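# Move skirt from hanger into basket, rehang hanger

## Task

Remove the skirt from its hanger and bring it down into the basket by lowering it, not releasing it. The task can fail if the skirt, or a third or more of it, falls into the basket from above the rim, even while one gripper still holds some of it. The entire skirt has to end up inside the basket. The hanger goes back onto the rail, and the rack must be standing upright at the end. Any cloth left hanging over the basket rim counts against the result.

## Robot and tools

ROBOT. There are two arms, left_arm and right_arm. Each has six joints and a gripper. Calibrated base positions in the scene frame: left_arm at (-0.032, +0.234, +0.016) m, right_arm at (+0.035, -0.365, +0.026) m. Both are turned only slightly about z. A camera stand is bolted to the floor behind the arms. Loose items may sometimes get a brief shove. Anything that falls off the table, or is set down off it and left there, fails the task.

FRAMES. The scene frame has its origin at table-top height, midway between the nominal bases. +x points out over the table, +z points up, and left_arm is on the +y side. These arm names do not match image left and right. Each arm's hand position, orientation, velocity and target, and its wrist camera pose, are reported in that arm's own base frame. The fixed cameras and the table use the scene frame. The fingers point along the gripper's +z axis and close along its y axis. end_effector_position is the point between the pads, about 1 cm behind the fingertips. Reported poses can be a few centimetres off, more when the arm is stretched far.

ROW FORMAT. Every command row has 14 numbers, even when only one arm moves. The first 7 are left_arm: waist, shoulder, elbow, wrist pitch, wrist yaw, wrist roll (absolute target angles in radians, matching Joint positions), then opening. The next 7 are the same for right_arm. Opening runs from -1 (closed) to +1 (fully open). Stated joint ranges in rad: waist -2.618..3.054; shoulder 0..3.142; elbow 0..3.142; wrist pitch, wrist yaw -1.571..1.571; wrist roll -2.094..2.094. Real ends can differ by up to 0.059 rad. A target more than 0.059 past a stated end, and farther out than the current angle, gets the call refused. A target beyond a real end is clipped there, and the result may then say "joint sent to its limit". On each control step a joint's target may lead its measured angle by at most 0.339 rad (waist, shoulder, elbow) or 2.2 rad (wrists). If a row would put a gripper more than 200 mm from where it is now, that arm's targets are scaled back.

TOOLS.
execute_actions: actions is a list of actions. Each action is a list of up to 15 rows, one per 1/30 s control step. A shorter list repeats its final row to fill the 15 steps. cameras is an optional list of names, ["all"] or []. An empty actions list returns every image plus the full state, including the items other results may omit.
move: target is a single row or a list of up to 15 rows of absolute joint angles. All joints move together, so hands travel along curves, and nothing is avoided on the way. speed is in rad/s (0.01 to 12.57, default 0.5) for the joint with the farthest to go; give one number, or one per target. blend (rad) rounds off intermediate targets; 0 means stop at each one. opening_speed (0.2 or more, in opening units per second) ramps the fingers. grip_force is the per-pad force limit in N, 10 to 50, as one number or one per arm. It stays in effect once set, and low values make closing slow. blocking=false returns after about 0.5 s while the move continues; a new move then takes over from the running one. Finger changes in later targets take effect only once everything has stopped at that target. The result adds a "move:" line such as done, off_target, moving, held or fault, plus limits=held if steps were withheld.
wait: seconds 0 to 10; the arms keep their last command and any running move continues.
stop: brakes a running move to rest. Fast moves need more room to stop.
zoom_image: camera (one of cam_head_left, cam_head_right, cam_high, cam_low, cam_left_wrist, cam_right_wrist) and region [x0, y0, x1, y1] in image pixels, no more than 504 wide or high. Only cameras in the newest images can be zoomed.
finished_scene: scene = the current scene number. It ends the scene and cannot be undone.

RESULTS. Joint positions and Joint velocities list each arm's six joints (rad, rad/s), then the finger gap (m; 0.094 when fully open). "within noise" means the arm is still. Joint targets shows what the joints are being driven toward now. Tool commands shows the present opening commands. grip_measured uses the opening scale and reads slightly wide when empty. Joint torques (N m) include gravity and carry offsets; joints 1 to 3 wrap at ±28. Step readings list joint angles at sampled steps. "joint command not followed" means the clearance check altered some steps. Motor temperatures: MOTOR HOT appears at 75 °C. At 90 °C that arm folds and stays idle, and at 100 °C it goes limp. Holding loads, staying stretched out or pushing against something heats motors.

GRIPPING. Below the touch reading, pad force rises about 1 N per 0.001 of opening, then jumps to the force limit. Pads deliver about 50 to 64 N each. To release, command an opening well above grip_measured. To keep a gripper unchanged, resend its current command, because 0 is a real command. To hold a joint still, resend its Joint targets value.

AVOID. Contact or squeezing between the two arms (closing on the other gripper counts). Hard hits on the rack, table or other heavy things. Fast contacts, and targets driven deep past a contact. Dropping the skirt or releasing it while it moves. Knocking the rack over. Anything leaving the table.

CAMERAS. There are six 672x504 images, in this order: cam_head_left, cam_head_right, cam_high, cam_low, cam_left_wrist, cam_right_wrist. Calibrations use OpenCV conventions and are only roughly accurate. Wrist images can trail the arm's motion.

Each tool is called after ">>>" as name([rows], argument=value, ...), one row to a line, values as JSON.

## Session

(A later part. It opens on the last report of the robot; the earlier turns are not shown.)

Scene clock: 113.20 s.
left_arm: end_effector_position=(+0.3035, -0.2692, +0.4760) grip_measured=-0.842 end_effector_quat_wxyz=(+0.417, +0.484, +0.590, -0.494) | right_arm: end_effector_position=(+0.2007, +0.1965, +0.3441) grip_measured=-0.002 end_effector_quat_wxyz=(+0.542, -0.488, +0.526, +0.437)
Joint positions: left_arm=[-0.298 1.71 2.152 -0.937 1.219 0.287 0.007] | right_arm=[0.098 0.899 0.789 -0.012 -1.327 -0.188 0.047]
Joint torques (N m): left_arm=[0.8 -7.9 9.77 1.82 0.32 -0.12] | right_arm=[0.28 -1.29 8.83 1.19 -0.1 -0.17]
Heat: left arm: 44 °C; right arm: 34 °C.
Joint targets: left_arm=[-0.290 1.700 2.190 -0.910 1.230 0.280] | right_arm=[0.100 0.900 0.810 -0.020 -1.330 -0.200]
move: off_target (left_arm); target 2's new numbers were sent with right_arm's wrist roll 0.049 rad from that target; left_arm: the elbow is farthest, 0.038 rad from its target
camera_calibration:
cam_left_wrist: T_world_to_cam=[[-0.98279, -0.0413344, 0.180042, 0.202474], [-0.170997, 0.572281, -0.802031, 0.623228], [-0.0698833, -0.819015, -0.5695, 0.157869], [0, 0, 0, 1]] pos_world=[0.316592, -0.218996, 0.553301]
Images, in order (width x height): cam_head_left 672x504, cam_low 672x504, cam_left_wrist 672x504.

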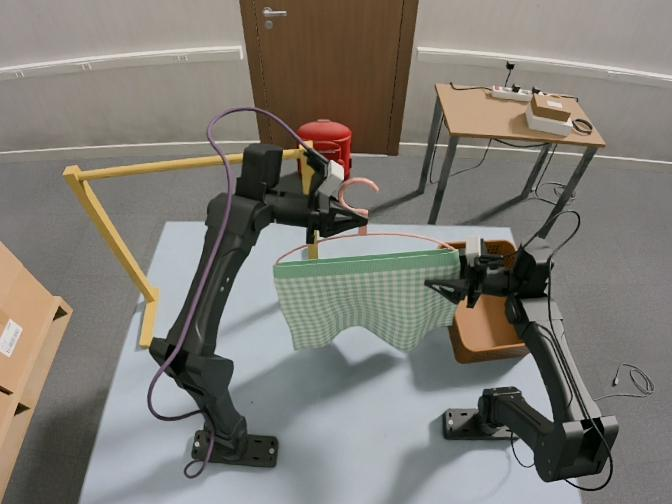

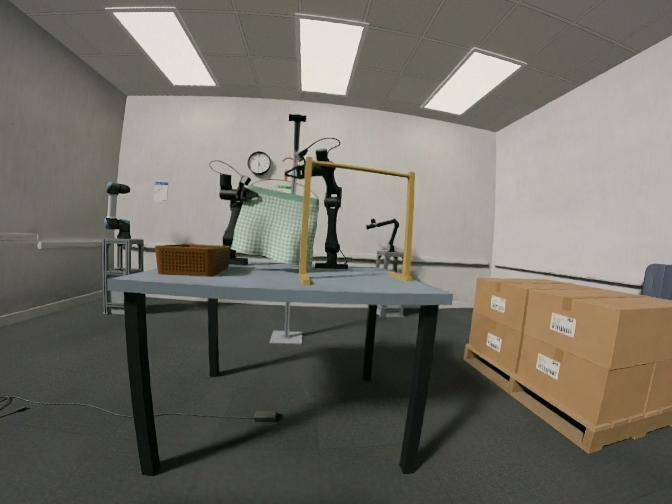

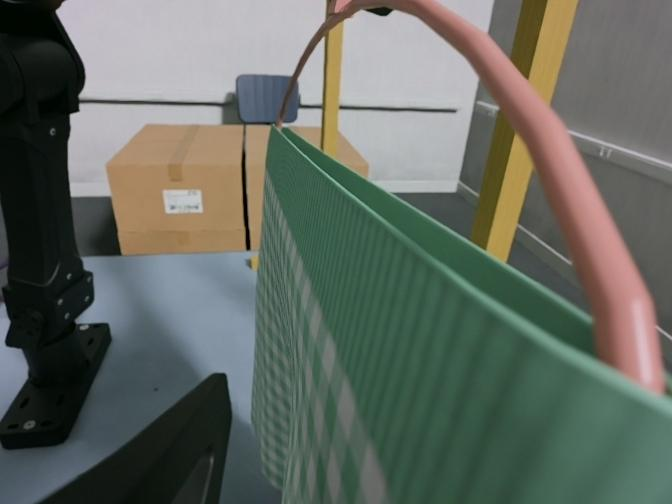

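>>> move([
  [-0.29, 1.70, 2.19, -0.91, 1.23, 0.28, -1, 0.10, 0.90, 0.81, -0.02, -1.33, -0.2, 0],
  [-0.29, 1.70, 2.19, -0.91, 1.23, 0.28, -1, 0.10, 0.90, 0.81, -0.02, -1.33, -0.2, -1],
], speed=0.3, opening_speed=1.0, cameras=["cam_head_left", "cam_left_wrist", "cam_low"])

>>> zoom_image(camera="cam_head_left", region=[375, 210, 495, 300])

Scene clock: 117.93 s.
left_arm: end_effector_position=(+0.2980, -0.2695, +0.4779) grip_measured=-0.834 end_effector_quat_wxyz=(+0.421, +0.498, +0.572, -0.498) | right_arm: end_effector_position=(+0.1956, +0.1971, +0.3429) grip_measured=-0.915 end_effector_quat_wxyz=(+0.523, -0.480, +0.533, +0.460)
Joint positions: left_arm=[-0.298 1.71 2.152 -0.943 1.251 0.327 0.008] | right_arm=[0.098 0.899 0.789 -0.029 -1.354 -0.148 0.004]
Joint torques (N m): left_arm=[0.85 -7.9 9.8 1.86 0.04 -0.61] | right_arm=[0.21 -1.26 8.91 1.38 0.13 -0.41]
Heat: left arm: 43 °C; right arm: 34 °C.
Joint targets: left_arm=[-0.290 1.700 2.190 -0.910 1.230 0.280] | right_arm=[0.100 0.900 0.810 -0.020 -1.330 -0.200]
move: off_target (left_arm, right_arm); left_arm: the wrist roll is farthest, 0.047 rad from its target; right_arm: the wrist roll is farthest, 0.052 rad from its target
camera_calibration:
cam_left_wrist: T_world_to_cam=[[-0.98854, -0.00481563, 0.150885, 0.22216], [-0.127001, 0.566857, -0.813968, 0.615162], [-0.0816104, -0.823802, -0.560973, 0.156435], [0, 0, 0, 1]] pos_world=[0.310506, -0.218768, 0.554957]
Images, in order (width x height): cam_head_left 672x504, cam_low 672x504, cam_left_wrist 672x504.

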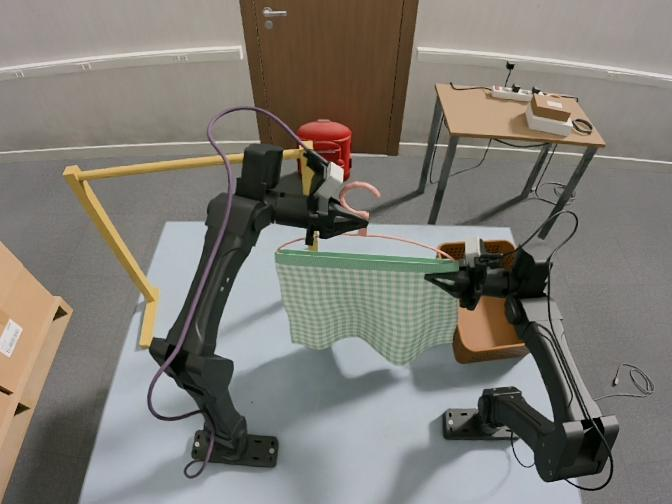

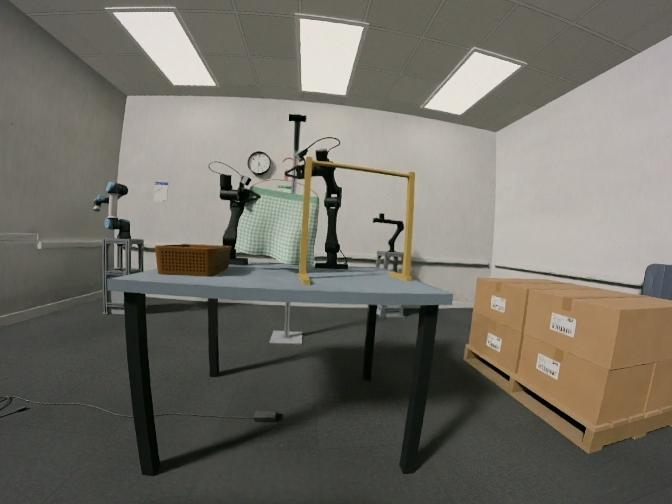

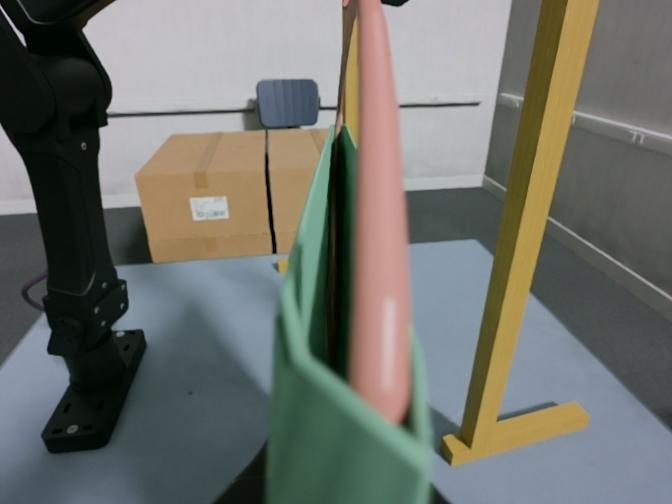

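Scaled by 4.200.

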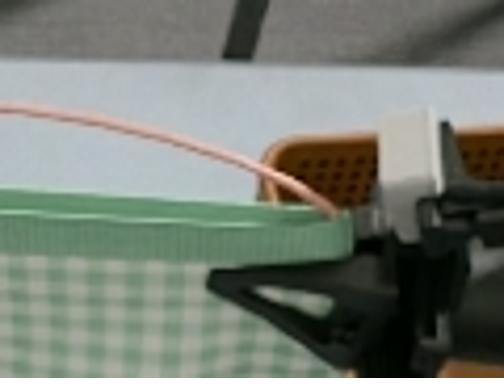

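>>> move([
  [-0.29, 1.70, 2.19, -0.91, 1.23, 0.28, -1, 0.134, 1.017, 0.575, 0.365, -1.33, -0.1, -1],
  [-0.271, 1.769, 2.4, -0.998, 1.25, 0.38, -1, 0.134, 1.017, 0.575, 0.365, -1.33, -0.1, -1],
], speed=0.25, cameras=["cam_head_left", "cam_left_wrist", "cam_low"])

>>> zoom_image(camera="cam_head_left", region=[255, 190, 495, 370])

Scene clock: 127.70 s.
left_arm: end_effector_position=(+0.3107, -0.2707, +0.4667) grip_measured=-0.823 end_effector_quat_wxyz=(+0.417, +0.509, +0.594, -0.463) | right_arm: end_effector_position=(+0.2138, +0.2068, +0.3122) grip_measured=-0.916 end_effector_quat_wxyz=(+0.547, -0.491, +0.502, +0.455)
Joint positions: left_arm=[-0.304 1.796 2.306 -1.129 1.174 0.452 0.008] | right_arm=[0.134 0.999 0.618 0.442 -1.333 -0.021 0.004]
Joint torques (N m): left_arm=[3.26 -9.89 14.49 2.83 1 -0.89] | right_arm=[-0.06 -0.58 3.03 0.48 0.08 -0.83]
Heat: left arm: 43 °C; right arm: 35 °C.
Joint targets: left_arm=[-0.271 1.769 2.400 -0.998 1.250 0.380] | right_arm=[0.134 1.017 0.575 0.365 -1.330 -0.100]
move: off_target (left_arm, right_arm); left_arm: the wrist pitch is farthest, 0.131 rad from its target; right_arm: the wrist roll is farthest, 0.079 rad from its target
camera_calibration:
cam_left_wrist: T_world_to_cam=[[-0.990573, -0.050692, 0.127261, 0.235581], [-0.131032, 0.621528, -0.772355, 0.60494], [-0.039944, -0.78175, -0.622312, 0.177286], [0, 0, 0, 1]] pos_world=[0.319709, -0.225452, 0.547575]
Images, in order (width x height): cam_head_left 672x504, cam_low 672x504, cam_left_wrist 672x504.

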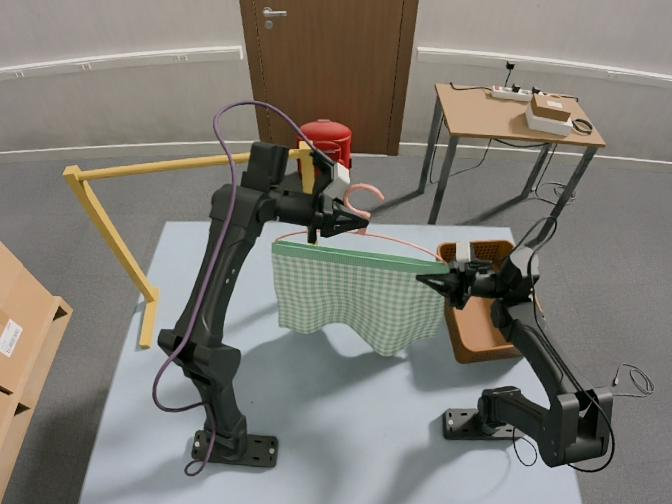

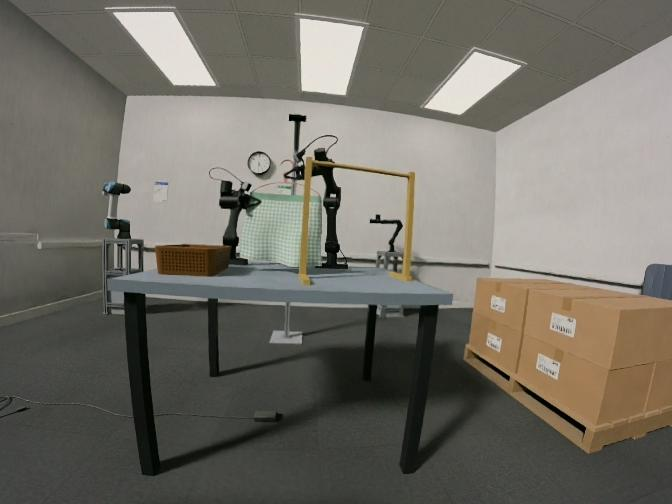

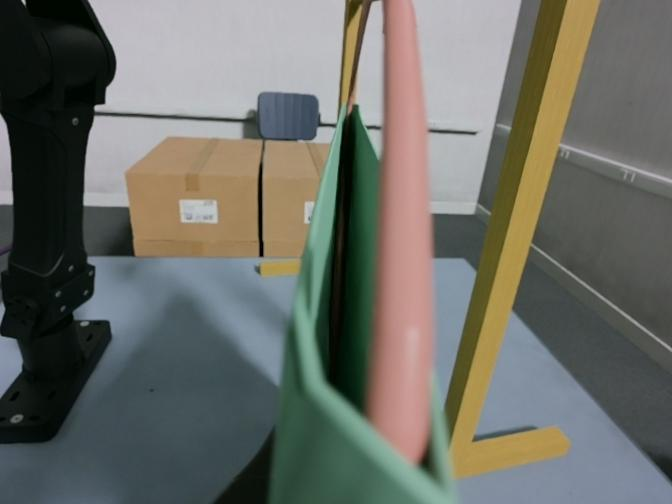

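Scaled by 2.100.

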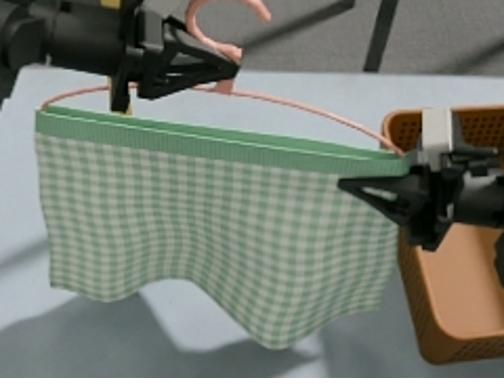

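>>> move(target=[-0.266, 1.40, 1.33, 0.604, 1.1, -0.453, -1, 0.11, 1.0, 0.575, 0.385, -1.33, -0.1, -1], speed=0.35, cameras=["cam_head_left", "cam_left_wrist", "cam_low"])

>>> zoom_image(camera="cam_head_left", region=[255, 190, 495, 370])

Scene clock: 145.60 s.
left_arm: end_effector_position=(+0.3104, -0.2633, +0.4488) grip_measured=-0.821 end_effector_quat_wxyz=(+0.529, +0.437, +0.498, -0.530) | right_arm: end_effector_position=(+0.2136, +0.2044, +0.3050) grip_measured=-0.918 end_effector_quat_wxyz=(+0.543, -0.491, +0.506, +0.456)
Joint positions: left_arm=[-0.279 1.468 1.315 0.501 1.207 -0.392 0.008] | right_arm=[0.122 0.999 0.605 0.42 -1.346 -0.047 0.004]
Joint torques (N m): left_arm=[1.31 -11.92 8.98 2.49 -1.21 -0.77] | right_arm=[-1.17 -2.15 4.16 0.88 0.14 -0.56]
Motor temperatures (°C): left_arm=[28 35 44 48 25 27 27] | right_arm=[27 26 33 32 24 26 26]
Heat: left arm: 48 °C; right arm: 33 °C.
Joint targets: left_arm=[-0.266 1.400 1.330 0.604 1.100 -0.453] | right_arm=[0.110 1.000 0.575 0.385 -1.330 -0.100]
move: off_target (left_arm, right_arm); left_arm: the wrist yaw is farthest, 0.107 rad from its target; right_arm: the wrist roll is farthest, 0.053 rad from its target
camera_calibration:
cam_left_wrist: T_world_to_cam=[[-0.996432, -0.053543, 0.0652487, 0.266904], [-0.0789859, 0.318973, -0.944467, 0.567855], [0.029757, -0.94625, -0.322064, -0.0277391], [0, 0, 0, 1]] pos_world=[0.311629, -0.193088, 0.509971]
Images, in order (width x height): cam_head_left 672x504, cam_low 672x504, cam_left_wrist 672x504.

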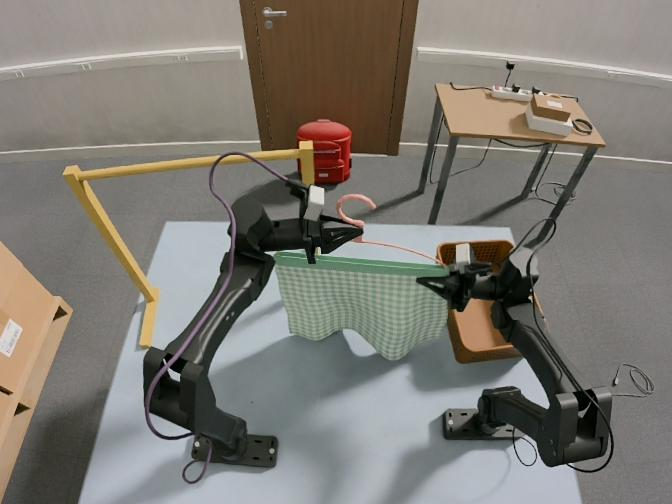

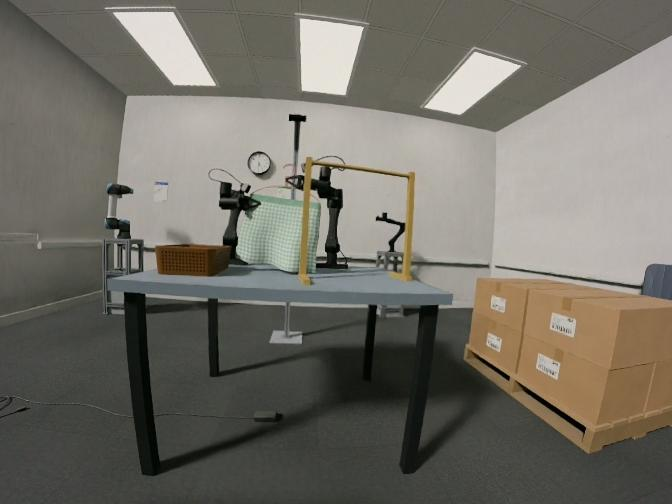

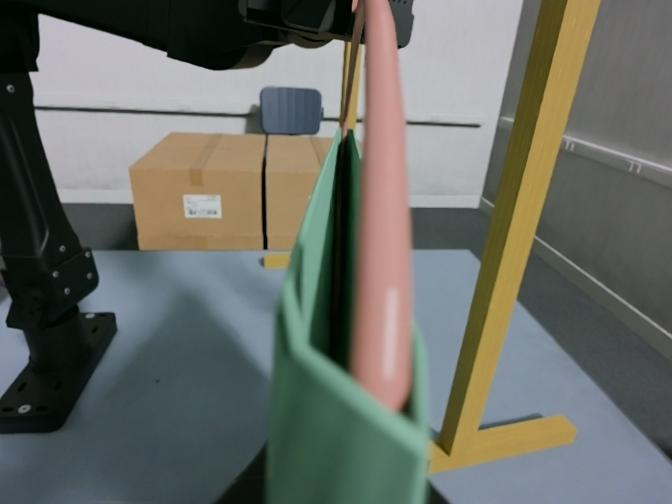

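Scaled by 2.100.

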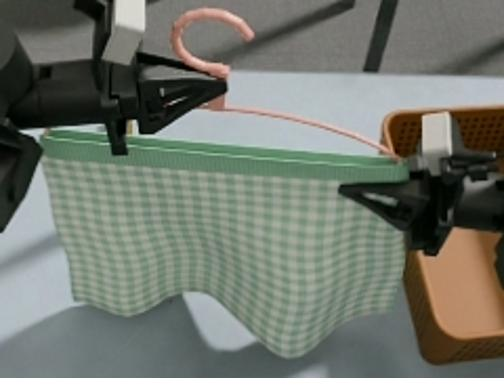

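>>> zoom_image(camera="cam_left_wrist", region=[240, 250, 460, 504])

>>> zoom_image(camera="cam_head_left", region=[410, 240, 480, 310])

>>> zoom_image(camera="cam_low", region=[210, 150, 350, 280])

Scaled by 1.984.

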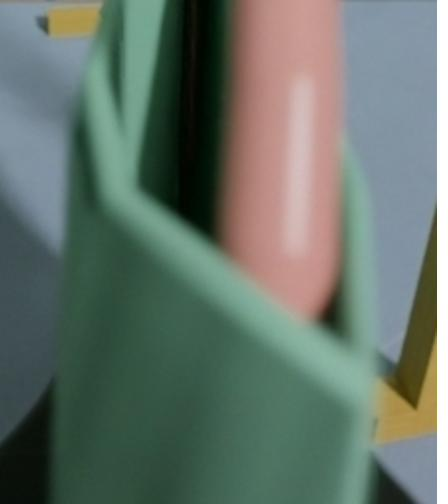

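Scaled by 7.200.

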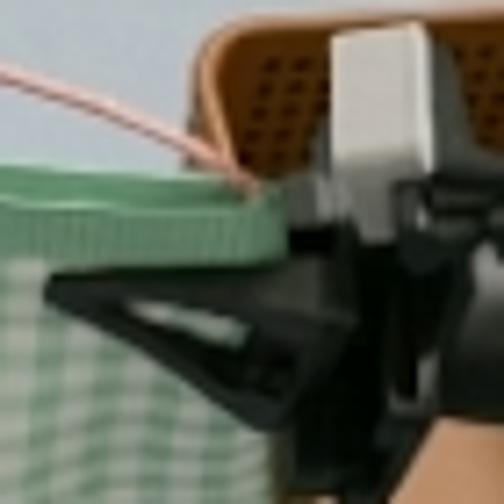

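Scaled by 3.600.

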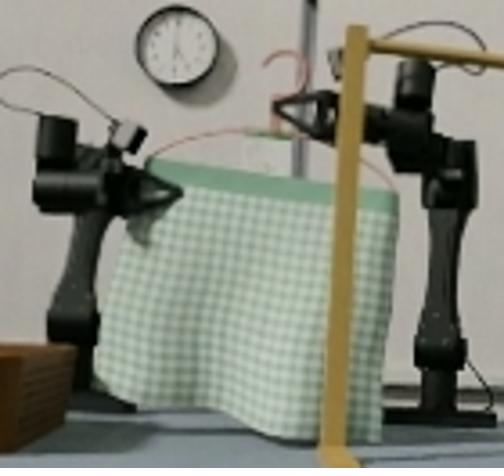

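>>> move(target=[-0.24, 1.20, 1.33, 0.7, 1.0, -0.453, -1, 0.11, 1.05, 0.55, 0.385, -1.33, -0.1, -1], speed=0.2, cameras=["cam_head_left", "cam_left_wrist", "cam_low"])

>>> zoom_image(camera="cam_head_left", region=[255, 190, 495, 370])

Scene clock: 153.23 s.
left_arm: end_effector_position=(+0.2790, -0.2539, +0.4650) grip_measured=-0.822 end_effector_quat_wxyz=(+0.543, +0.439, +0.491, -0.521) | right_arm: end_effector_position=(+0.2039, +0.2102, +0.3110) grip_measured=-0.918 end_effector_quat_wxyz=(+0.549, -0.519, +0.471, +0.456)
Joint positions: left_arm=[-0.281 1.346 1.264 0.449 1.19 -0.379 0.008] | right_arm=[0.147 1.009 0.605 0.499 -1.379 -0.048 0.004]
Joint torques (N m): left_arm=[4.14 -17.52 13.49 3.98 -2.01 -0.93] | right_arm=[-2.93 1.83 2.1 0.01 0.54 -0.56]
Heat: left arm: 47 °C; right arm: 33 °C.
Joint targets: left_arm=[-0.240 1.200 1.330 0.700 1.000 -0.453] | right_arm=[0.110 1.050 0.550 0.385 -1.330 -0.100]
move: off_target (left_arm, right_arm); left_arm: the wrist pitch is farthest, 0.251 rad from its target; right_arm: the wrist pitch is farthest, 0.114 rad from its target
camera_calibration:
cam_left_wrist: T_world_to_cam=[[-0.997047, -0.06803, 0.0356168, 0.245412], [-0.054961, 0.308297, -0.949701, 0.57073], [0.0536276, -0.948854, -0.311126, -0.0252108], [0, 0, 0, 1]] pos_world=[0.277407, -0.18318, 0.525439]
Images, in order (width x height): cam_head_left 672x504, cam_low 672x504, cam_left_wrist 672x504.

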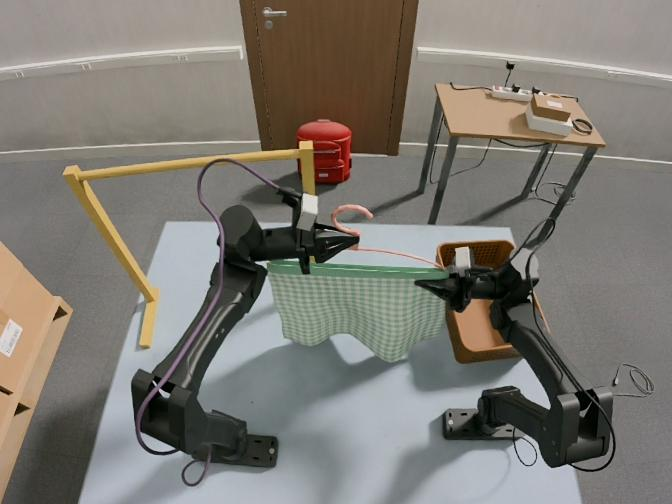

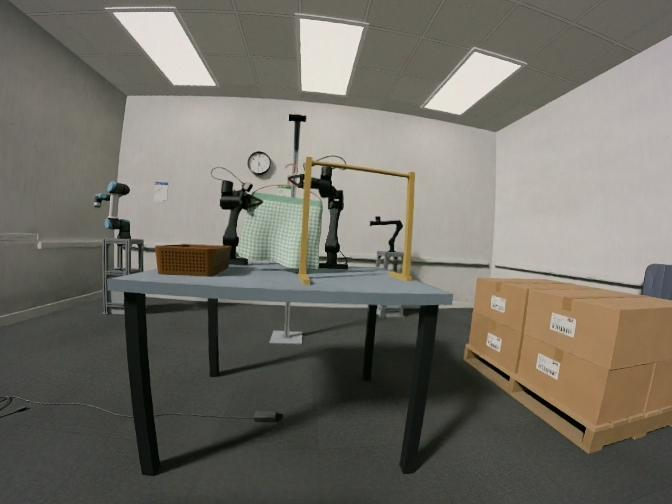

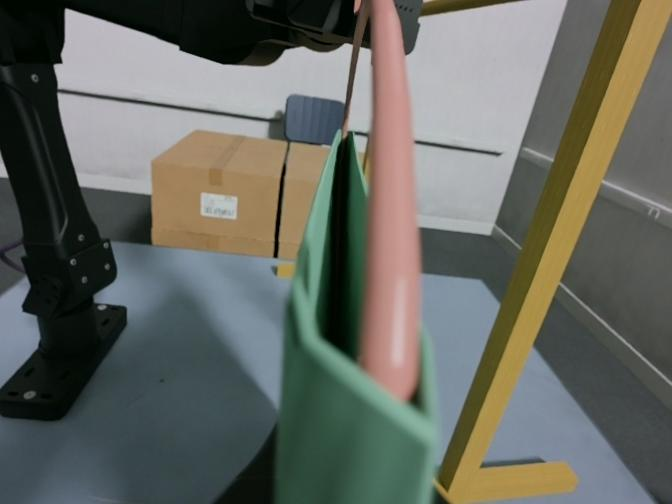

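Scaled by 2.100.

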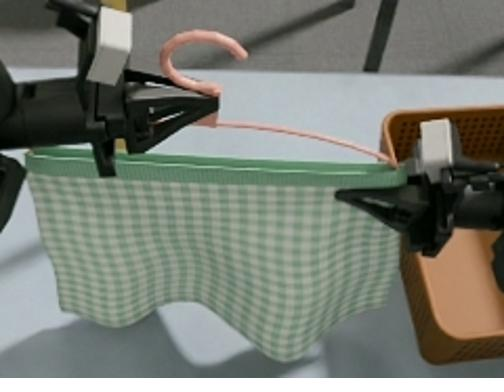

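>>> zoom_image(camera="cam_left_wrist", region=[270, 90, 450, 450])

Scaled by 1.400.

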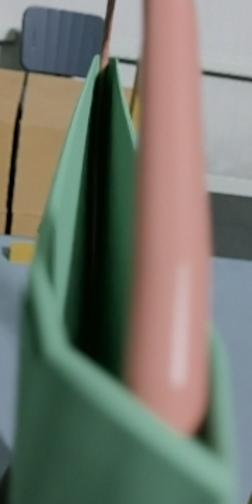

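>>> move([
  [-0.27, 1.35, 1.29, 0.47, 1.18, -0.38, -1, 0.14, 1.01, 0.63, 0.45, -1.36, -0.05, -1],
  [-0.27, 1.35, 1.29, 0.47, 1.18, -0.38, -1, 0.14, 1.01, 0.63, 0.45, -1.36, -0.05, 0.3],
  [-0.27, 1.20, 1.29, 0.32, 1.18, -0.38, -1, 0.104, 1.029, 0.475, 0.574, -1.33, 0, 0.3],
], speed=0.3, cameras=["cam_head_left", "cam_left_wrist", "cam_low"])

>>> zoom_image(camera="cam_head_left", region=[255, 190, 495, 370])

>>> zoom_image(camera="cam_low", region=[210, 150, 350, 280])

Scene clock: 174.23 s.
left_arm: end_effector_position=(+0.2419, -0.2423, +0.4840) grip_measured=-0.844 end_effector_quat_wxyz=(+0.538, +0.440, +0.494, -0.522) | right_arm: end_effector_position=(+0.2142, +0.2022, +0.2732) grip_measured=+0.297 end_effector_quat_wxyz=(+0.539, -0.478, +0.518, +0.461)
Joint positions: left_arm=[-0.276 1.22 1.264 0.307 1.2 -0.373 0.007] | right_arm=[0.114 1.024 0.487 0.562 -1.339 -0.011 0.061]
Joint torques (N m): left_arm=[0.66 -5.23 9.73 1.55 -0.36 -0.13] | right_arm=[-0.87 -1.89 5.61 1.39 0.05 0.09]
Motor temperatures (°C): left_arm=[28 37 49 58 29 27 27] | right_arm=[27 26 33 31 24 25 27]
Heat: left arm: 58 °C; right arm: 33 °C.
Joint targets: left_arm=[-0.270 1.200 1.290 0.320 1.180 -0.380] | right_arm=[0.104 1.029 0.475 0.574 -1.330 0.000]
move: done; target 2's new numbers were sent with right_arm's wrist yaw 0.039 rad from that target
camera_calibration:
cam_left_wrist: T_world_to_cam=[[-0.99695, -0.0648088, 0.0434794, 0.205404], [-0.061841, 0.316179, -0.946682, 0.585259], [0.047606, -0.946483, -0.319222, -0.000357937], [0, 0, 0, 1]] pos_world=[0.240987, -0.172073, 0.545009]
Images, in order (width x height): cam_head_left 672x504, cam_low 672x504, cam_left_wrist 672x504.

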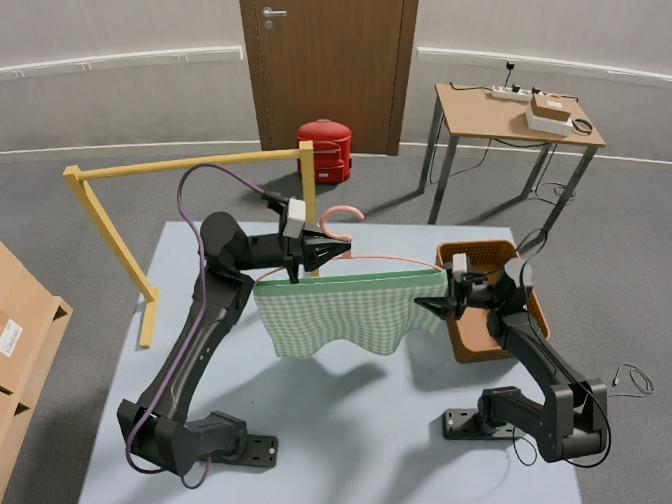

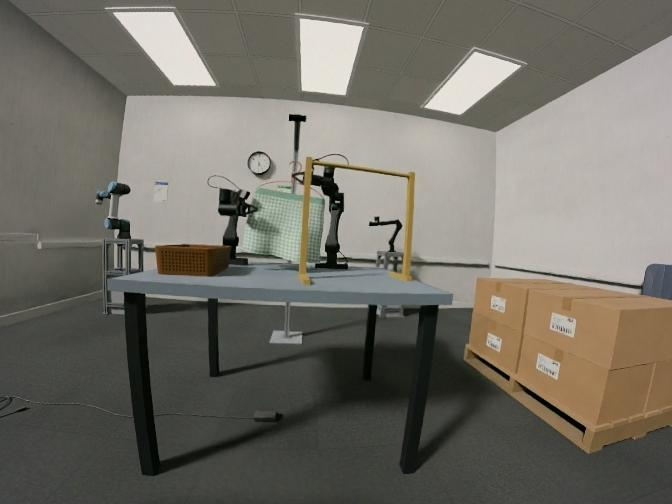

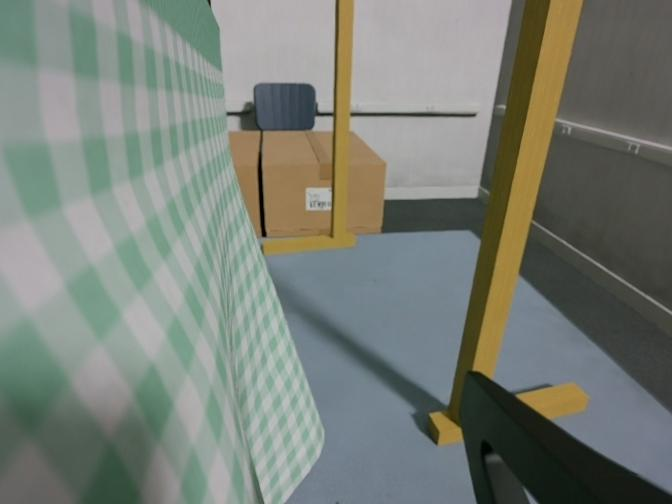

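Scaled by 2.100.

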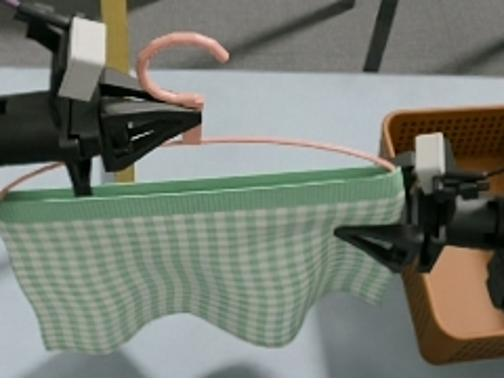

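Scaled by 3.600.

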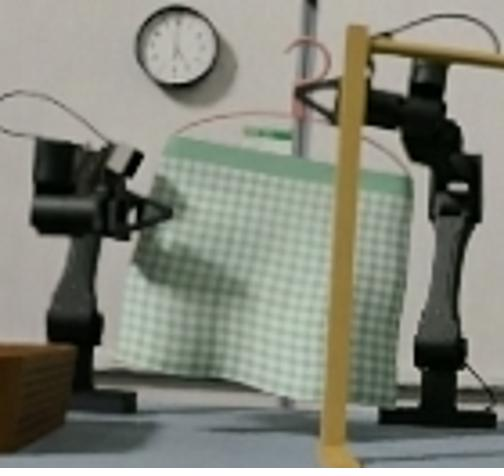

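>>> move([
  [-0.27, 1.20, 1.29, 0.32, 1.18, -0.38, -1, 0.104, 1.029, 0.475, 0.574, -1.33, 0, -1],
  [-0.27, 1.07, 1.29, 0.19, 1.18, -0.38, -1, 0.104, 1.06, 0.475, 0.6, -1.33, 0, -1],
], speed=0.15, opening_speed=1.0, cameras=["cam_head_left", "cam_left_wrist", "cam_low"])

>>> zoom_image(camera="cam_head_left", region=[255, 190, 495, 370])

>>> zoom_image(camera="cam_low", region=[210, 150, 350, 280])

Scene clock: 179.93 s.
left_arm: end_effector_position=(+0.2235, -0.2325, +0.4926) grip_measured=-0.844 end_effector_quat_wxyz=(+0.543, +0.416, +0.516, -0.514) | right_arm: end_effector_position=(+0.2083, +0.2033, +0.2754) grip_measured=-0.972 end_effector_quat_wxyz=(+0.539, -0.499, +0.495, +0.465)
Joint positions: left_arm=[-0.274 1.122 1.264 0.154 1.146 -0.35 0.007] | right_arm=[0.114 1.043 0.487 0.623 -1.386 -0.011 0.001]
Joint torques (N m): left_arm=[0.46 -7.15 9.58 1.87 0.17 -0.41] | right_arm=[-0.79 -0.87 5.71 0.94 0.58 0.11]
Heat: left arm: 54 °C; right arm: 33 °C.
Joint targets: left_arm=[-0.270 1.070 1.290 0.190 1.180 -0.380] | right_arm=[0.104 1.060 0.475 0.600 -1.330 0.000]
move: off_target (left_arm, right_arm); left_arm: the shoulder is farthest, 0.052 rad from its target; right_arm: the wrist yaw is farthest, 0.056 rad from its target
camera_calibration:
cam_left_wrist: T_world_to_cam=[[-0.989574, -0.120577, 0.0787687, 0.155337], [-0.113126, 0.312241, -0.943243, 0.598005], [0.0891381, -0.94232, -0.322626, 0.00595421], [0, 0, 0, 1]] pos_world=[0.220837, -0.162381, 0.55375]
Images, in order (width x height): cam_head_left 672x504, cam_low 672x504, cam_left_wrist 672x504.

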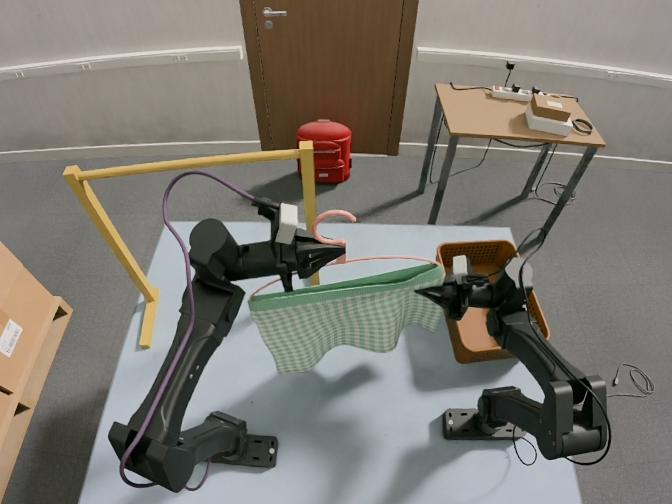

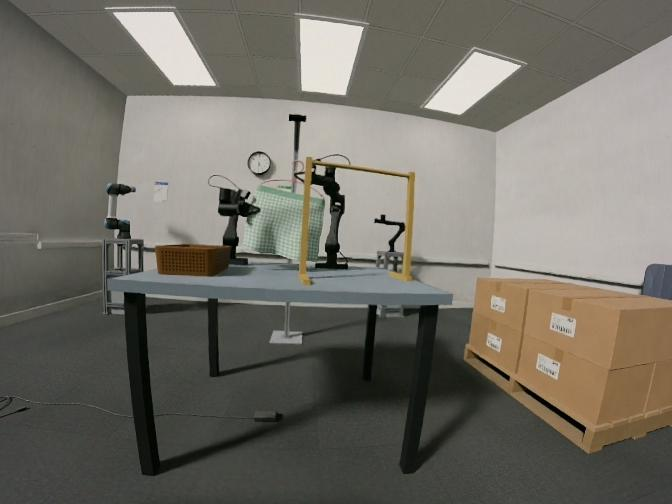

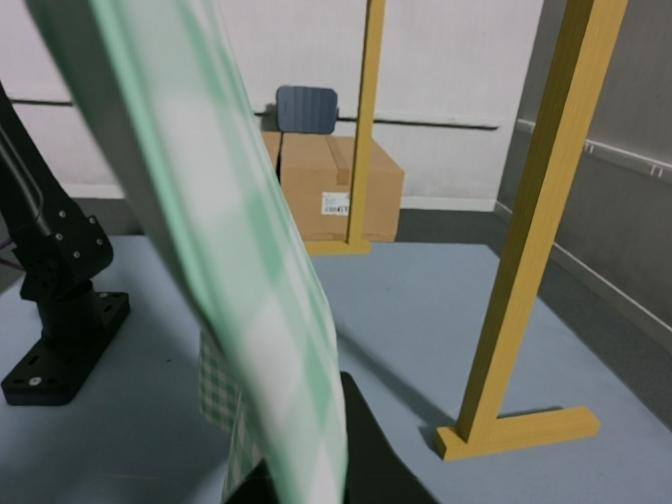

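Scaled by 2.100.

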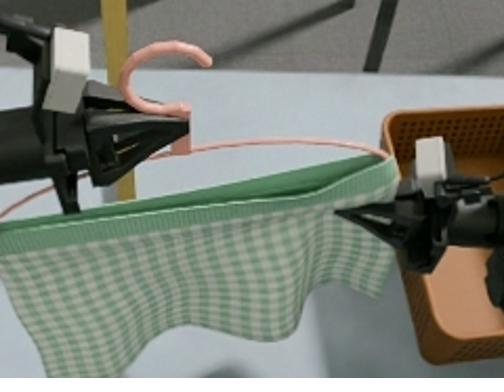

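Scaled by 3.600.

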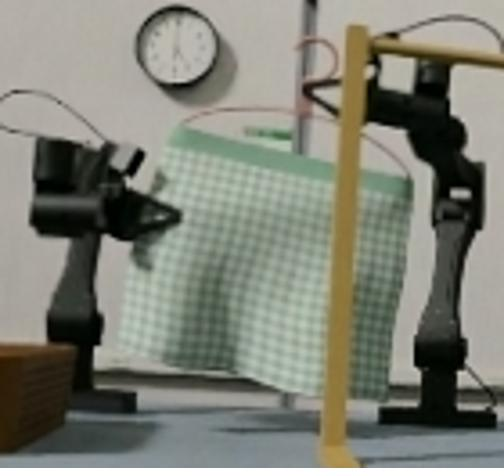

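>>> move(target=[-0.30, 0.97, 1.29, 0.15, 1.18, -0.38, -1, 0.07, 1.10, 0.455, 0.64, -1.33, 0, -1], speed=0.15, cameras=["cam_head_left", "cam_left_wrist", "cam_low"])

>>> zoom_image(camera="cam_head_left", region=[255, 190, 495, 370])

>>> zoom_image(camera="cam_low", region=[210, 150, 350, 280])

Scene clock: 183.83 s.
left_arm: end_effector_position=(+0.1569, -0.2208, +0.5242) grip_measured=-0.845 end_effector_quat_wxyz=(+0.565, +0.452, +0.464, -0.512) | right_arm: end_effector_position=(+0.2309, +0.1947, +0.2569) grip_measured=-0.972 end_effector_quat_wxyz=(+0.542, -0.462, +0.535, +0.455)
Joint positions: left_arm=[-0.294 0.972 1.266 0.146 1.181 -0.374 0.007] | right_arm=[0.077 1.098 0.462 0.64 -1.334 -0.011 0.001]
Joint torques (N m): left_arm=[-0.53 -1.11 8.88 1.38 -0.23 -0.12] | right_arm=[-0.51 -2.54 5.82 1.25 0 0.13]
Motor temperatures (°C): left_arm=[27 36 47 52 27 27 27] | right_arm=[27 26 33 31 24 25 26]
Heat: left arm: 52 °C; right arm: 33 °C.
Joint targets: left_arm=[-0.300 0.970 1.290 0.150 1.180 -0.380] | right_arm=[0.070 1.100 0.455 0.640 -1.330 0.000]
move: done
camera_calibration:
cam_left_wrist: T_world_to_cam=[[-0.997284, -0.064253, -0.0360111, 0.162132], [0.0161835, 0.285814, -0.958148, 0.598353], [0.0718564, -0.956128, -0.283998, 0.0125285], [0, 0, 0, 1]] pos_world=[0.151108, -0.148622, 0.582708]
Images, in order (width x height): cam_head_left 672x504, cam_low 672x504, cam_left_wrist 672x504.

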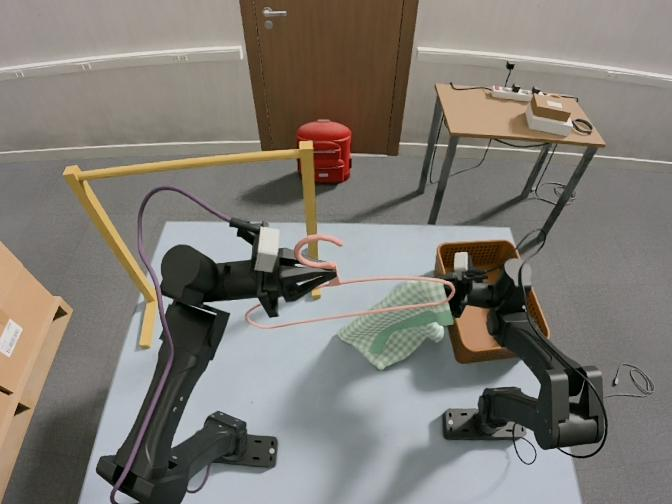

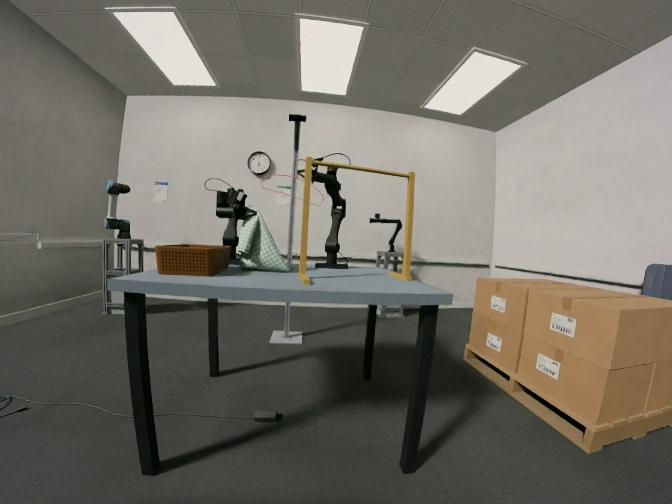

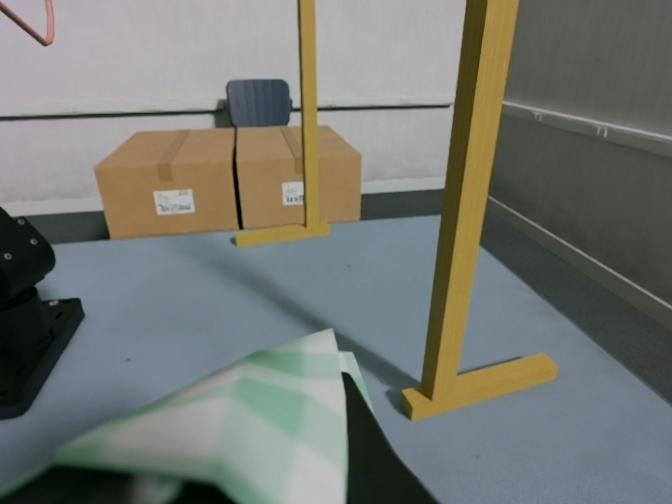

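Scaled by 2.100.

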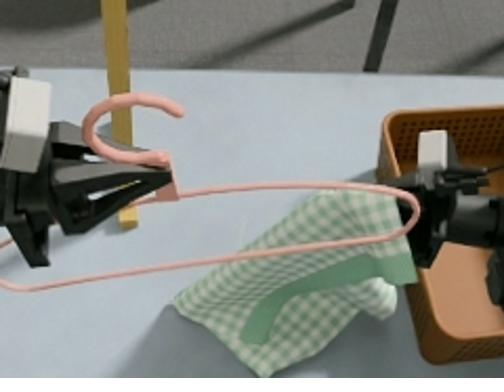

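Scaled by 3.600.

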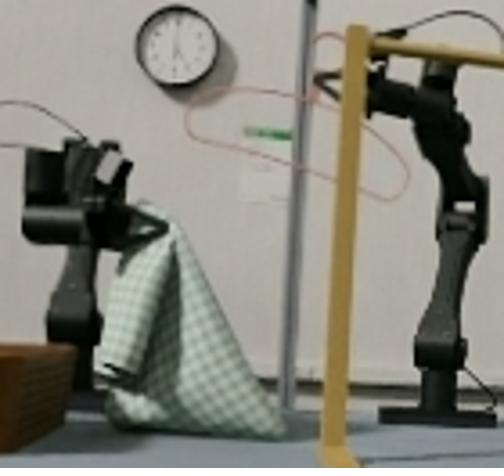

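>>> move([
  [0.17, 0.617, 1.44, -1.03, 0.0, 0.0, -1, 0.07, 1.10, 0.455, 0.64, -1.33, 0, -1],
  [0.17, 0.617, 1.44, -1.03, 0.0, 0.0, -1, 0.077, 1.106, 1.31, -0.184, -1.33, 0, -1],
], speed=[0.6, 0.4], cameras=["all"])

>>> zoom_image(camera="cam_head_left", region=[150, 130, 500, 400])

Scene clock: 205.53 s.
left_arm: end_effector_position=(+0.1781, +0.0287, +0.4281) grip_measured=-0.845 end_effector_quat_wxyz=(+0.613, -0.064, +0.786, +0.045) | right_arm: end_effector_position=(+0.2305, +0.1947, +0.4543) grip_measured=-0.972 end_effector_quat_wxyz=(+0.538, -0.459, +0.539, +0.458)
Joint positions: left_arm=[0.163 0.628 1.413 -1.032 0.009 -0.005 0.007] | right_arm=[0.077 1.103 1.277 -0.186 -1.333 -0.011 0.001]
Joint torques (N m): left_arm=[0.7 1.8 7.61 2.1 -0.11 0.01] | right_arm=[0.05 -2.22 9.47 1.34 -0.01 0.1]
Motor temperatures (°C): left_arm=[27 34 41 47 25 27 27] | right_arm=[27 26 34 33 24 25 27]
Heat: left arm: 47 °C; right arm: 34 °C.
Joint targets: left_arm=[0.170 0.617 1.440 -1.030 0.000 0.000] | right_arm=[0.077 1.106 1.310 -0.184 -1.330 0.000]
move: done
camera_calibration:
cam_left_wrist: T_world_to_cam=[[0.152307, -0.9883, 0.00810532, -0.00121502], [-0.633974, -0.103987, -0.766332, 0.479428], [0.758208, 0.111579, -0.642394, 0.222763], [0, 0, 0, 1]] pos_world=[0.135229, 0.0237977, 0.510512]
cam_right_wrist: T_world_to_cam=[[0.988613, -0.149945, 0.0126681, -0.206102], [-0.0546866, -0.436432, -0.898074, 0.541163], [0.14019, 0.887155, -0.439663, 0.0865117], [0, 0, 0, 1]] pos_world=[0.221222, 0.128528, 0.526651]

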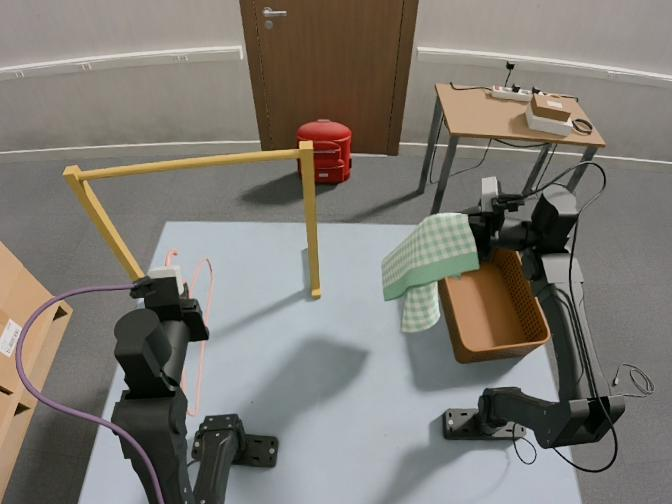

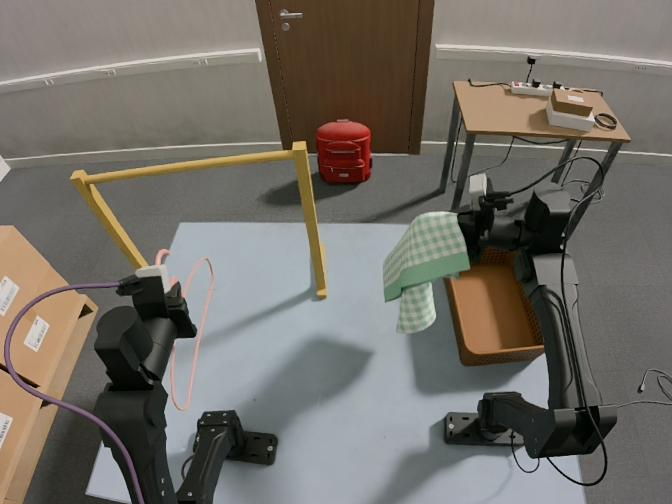

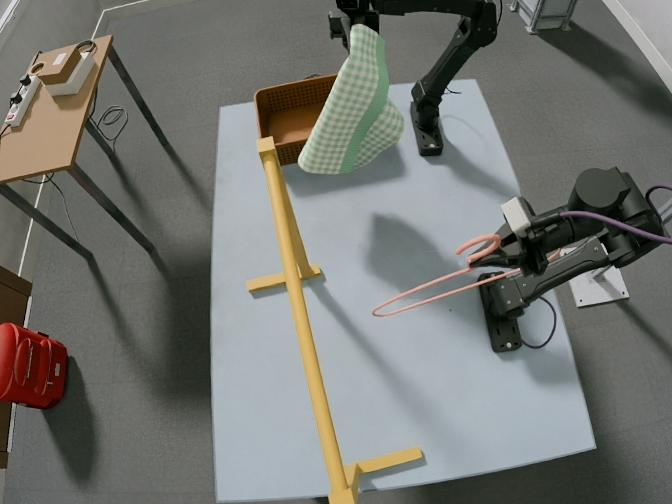

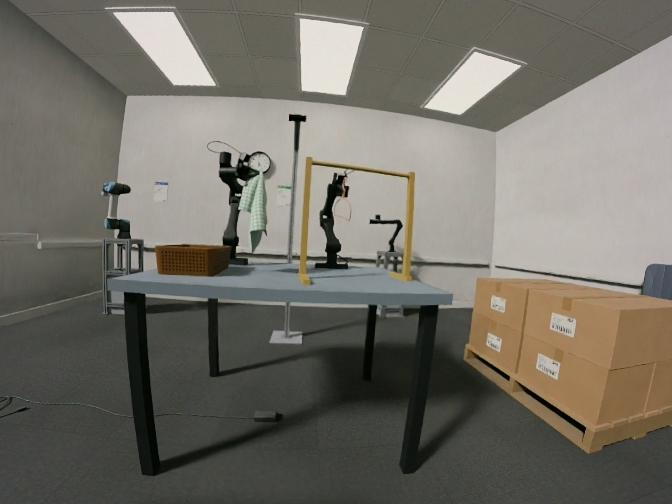

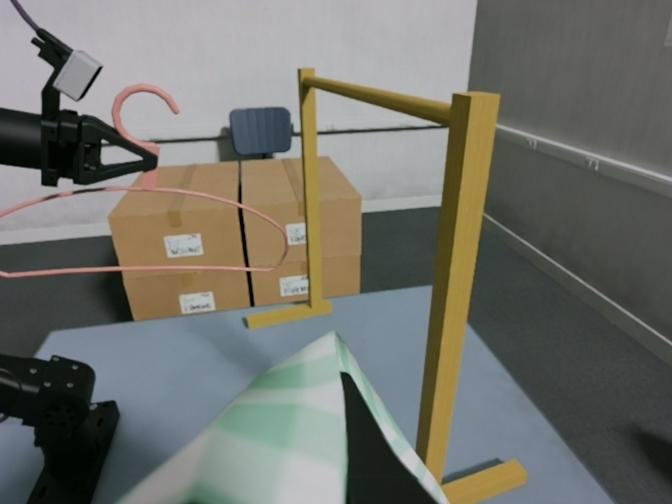

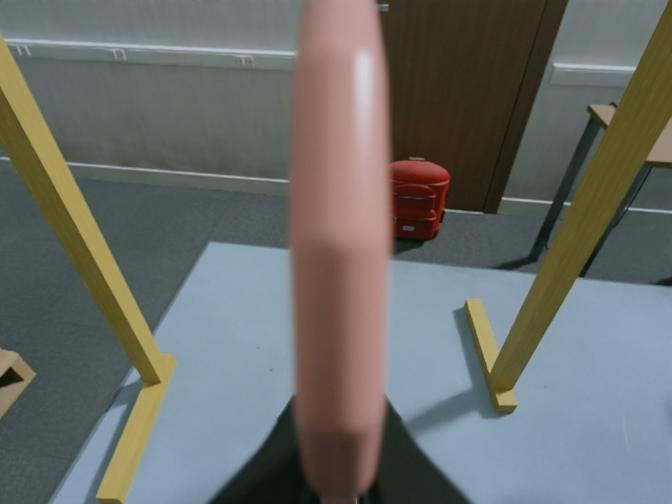

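Scaled by 1.440.

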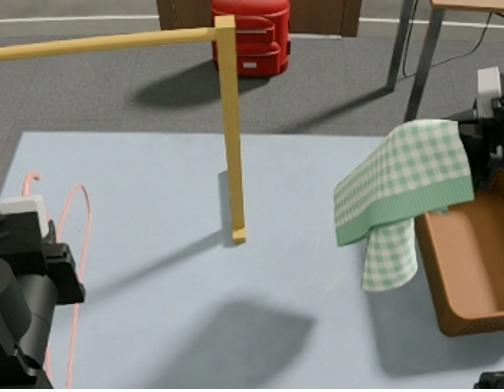

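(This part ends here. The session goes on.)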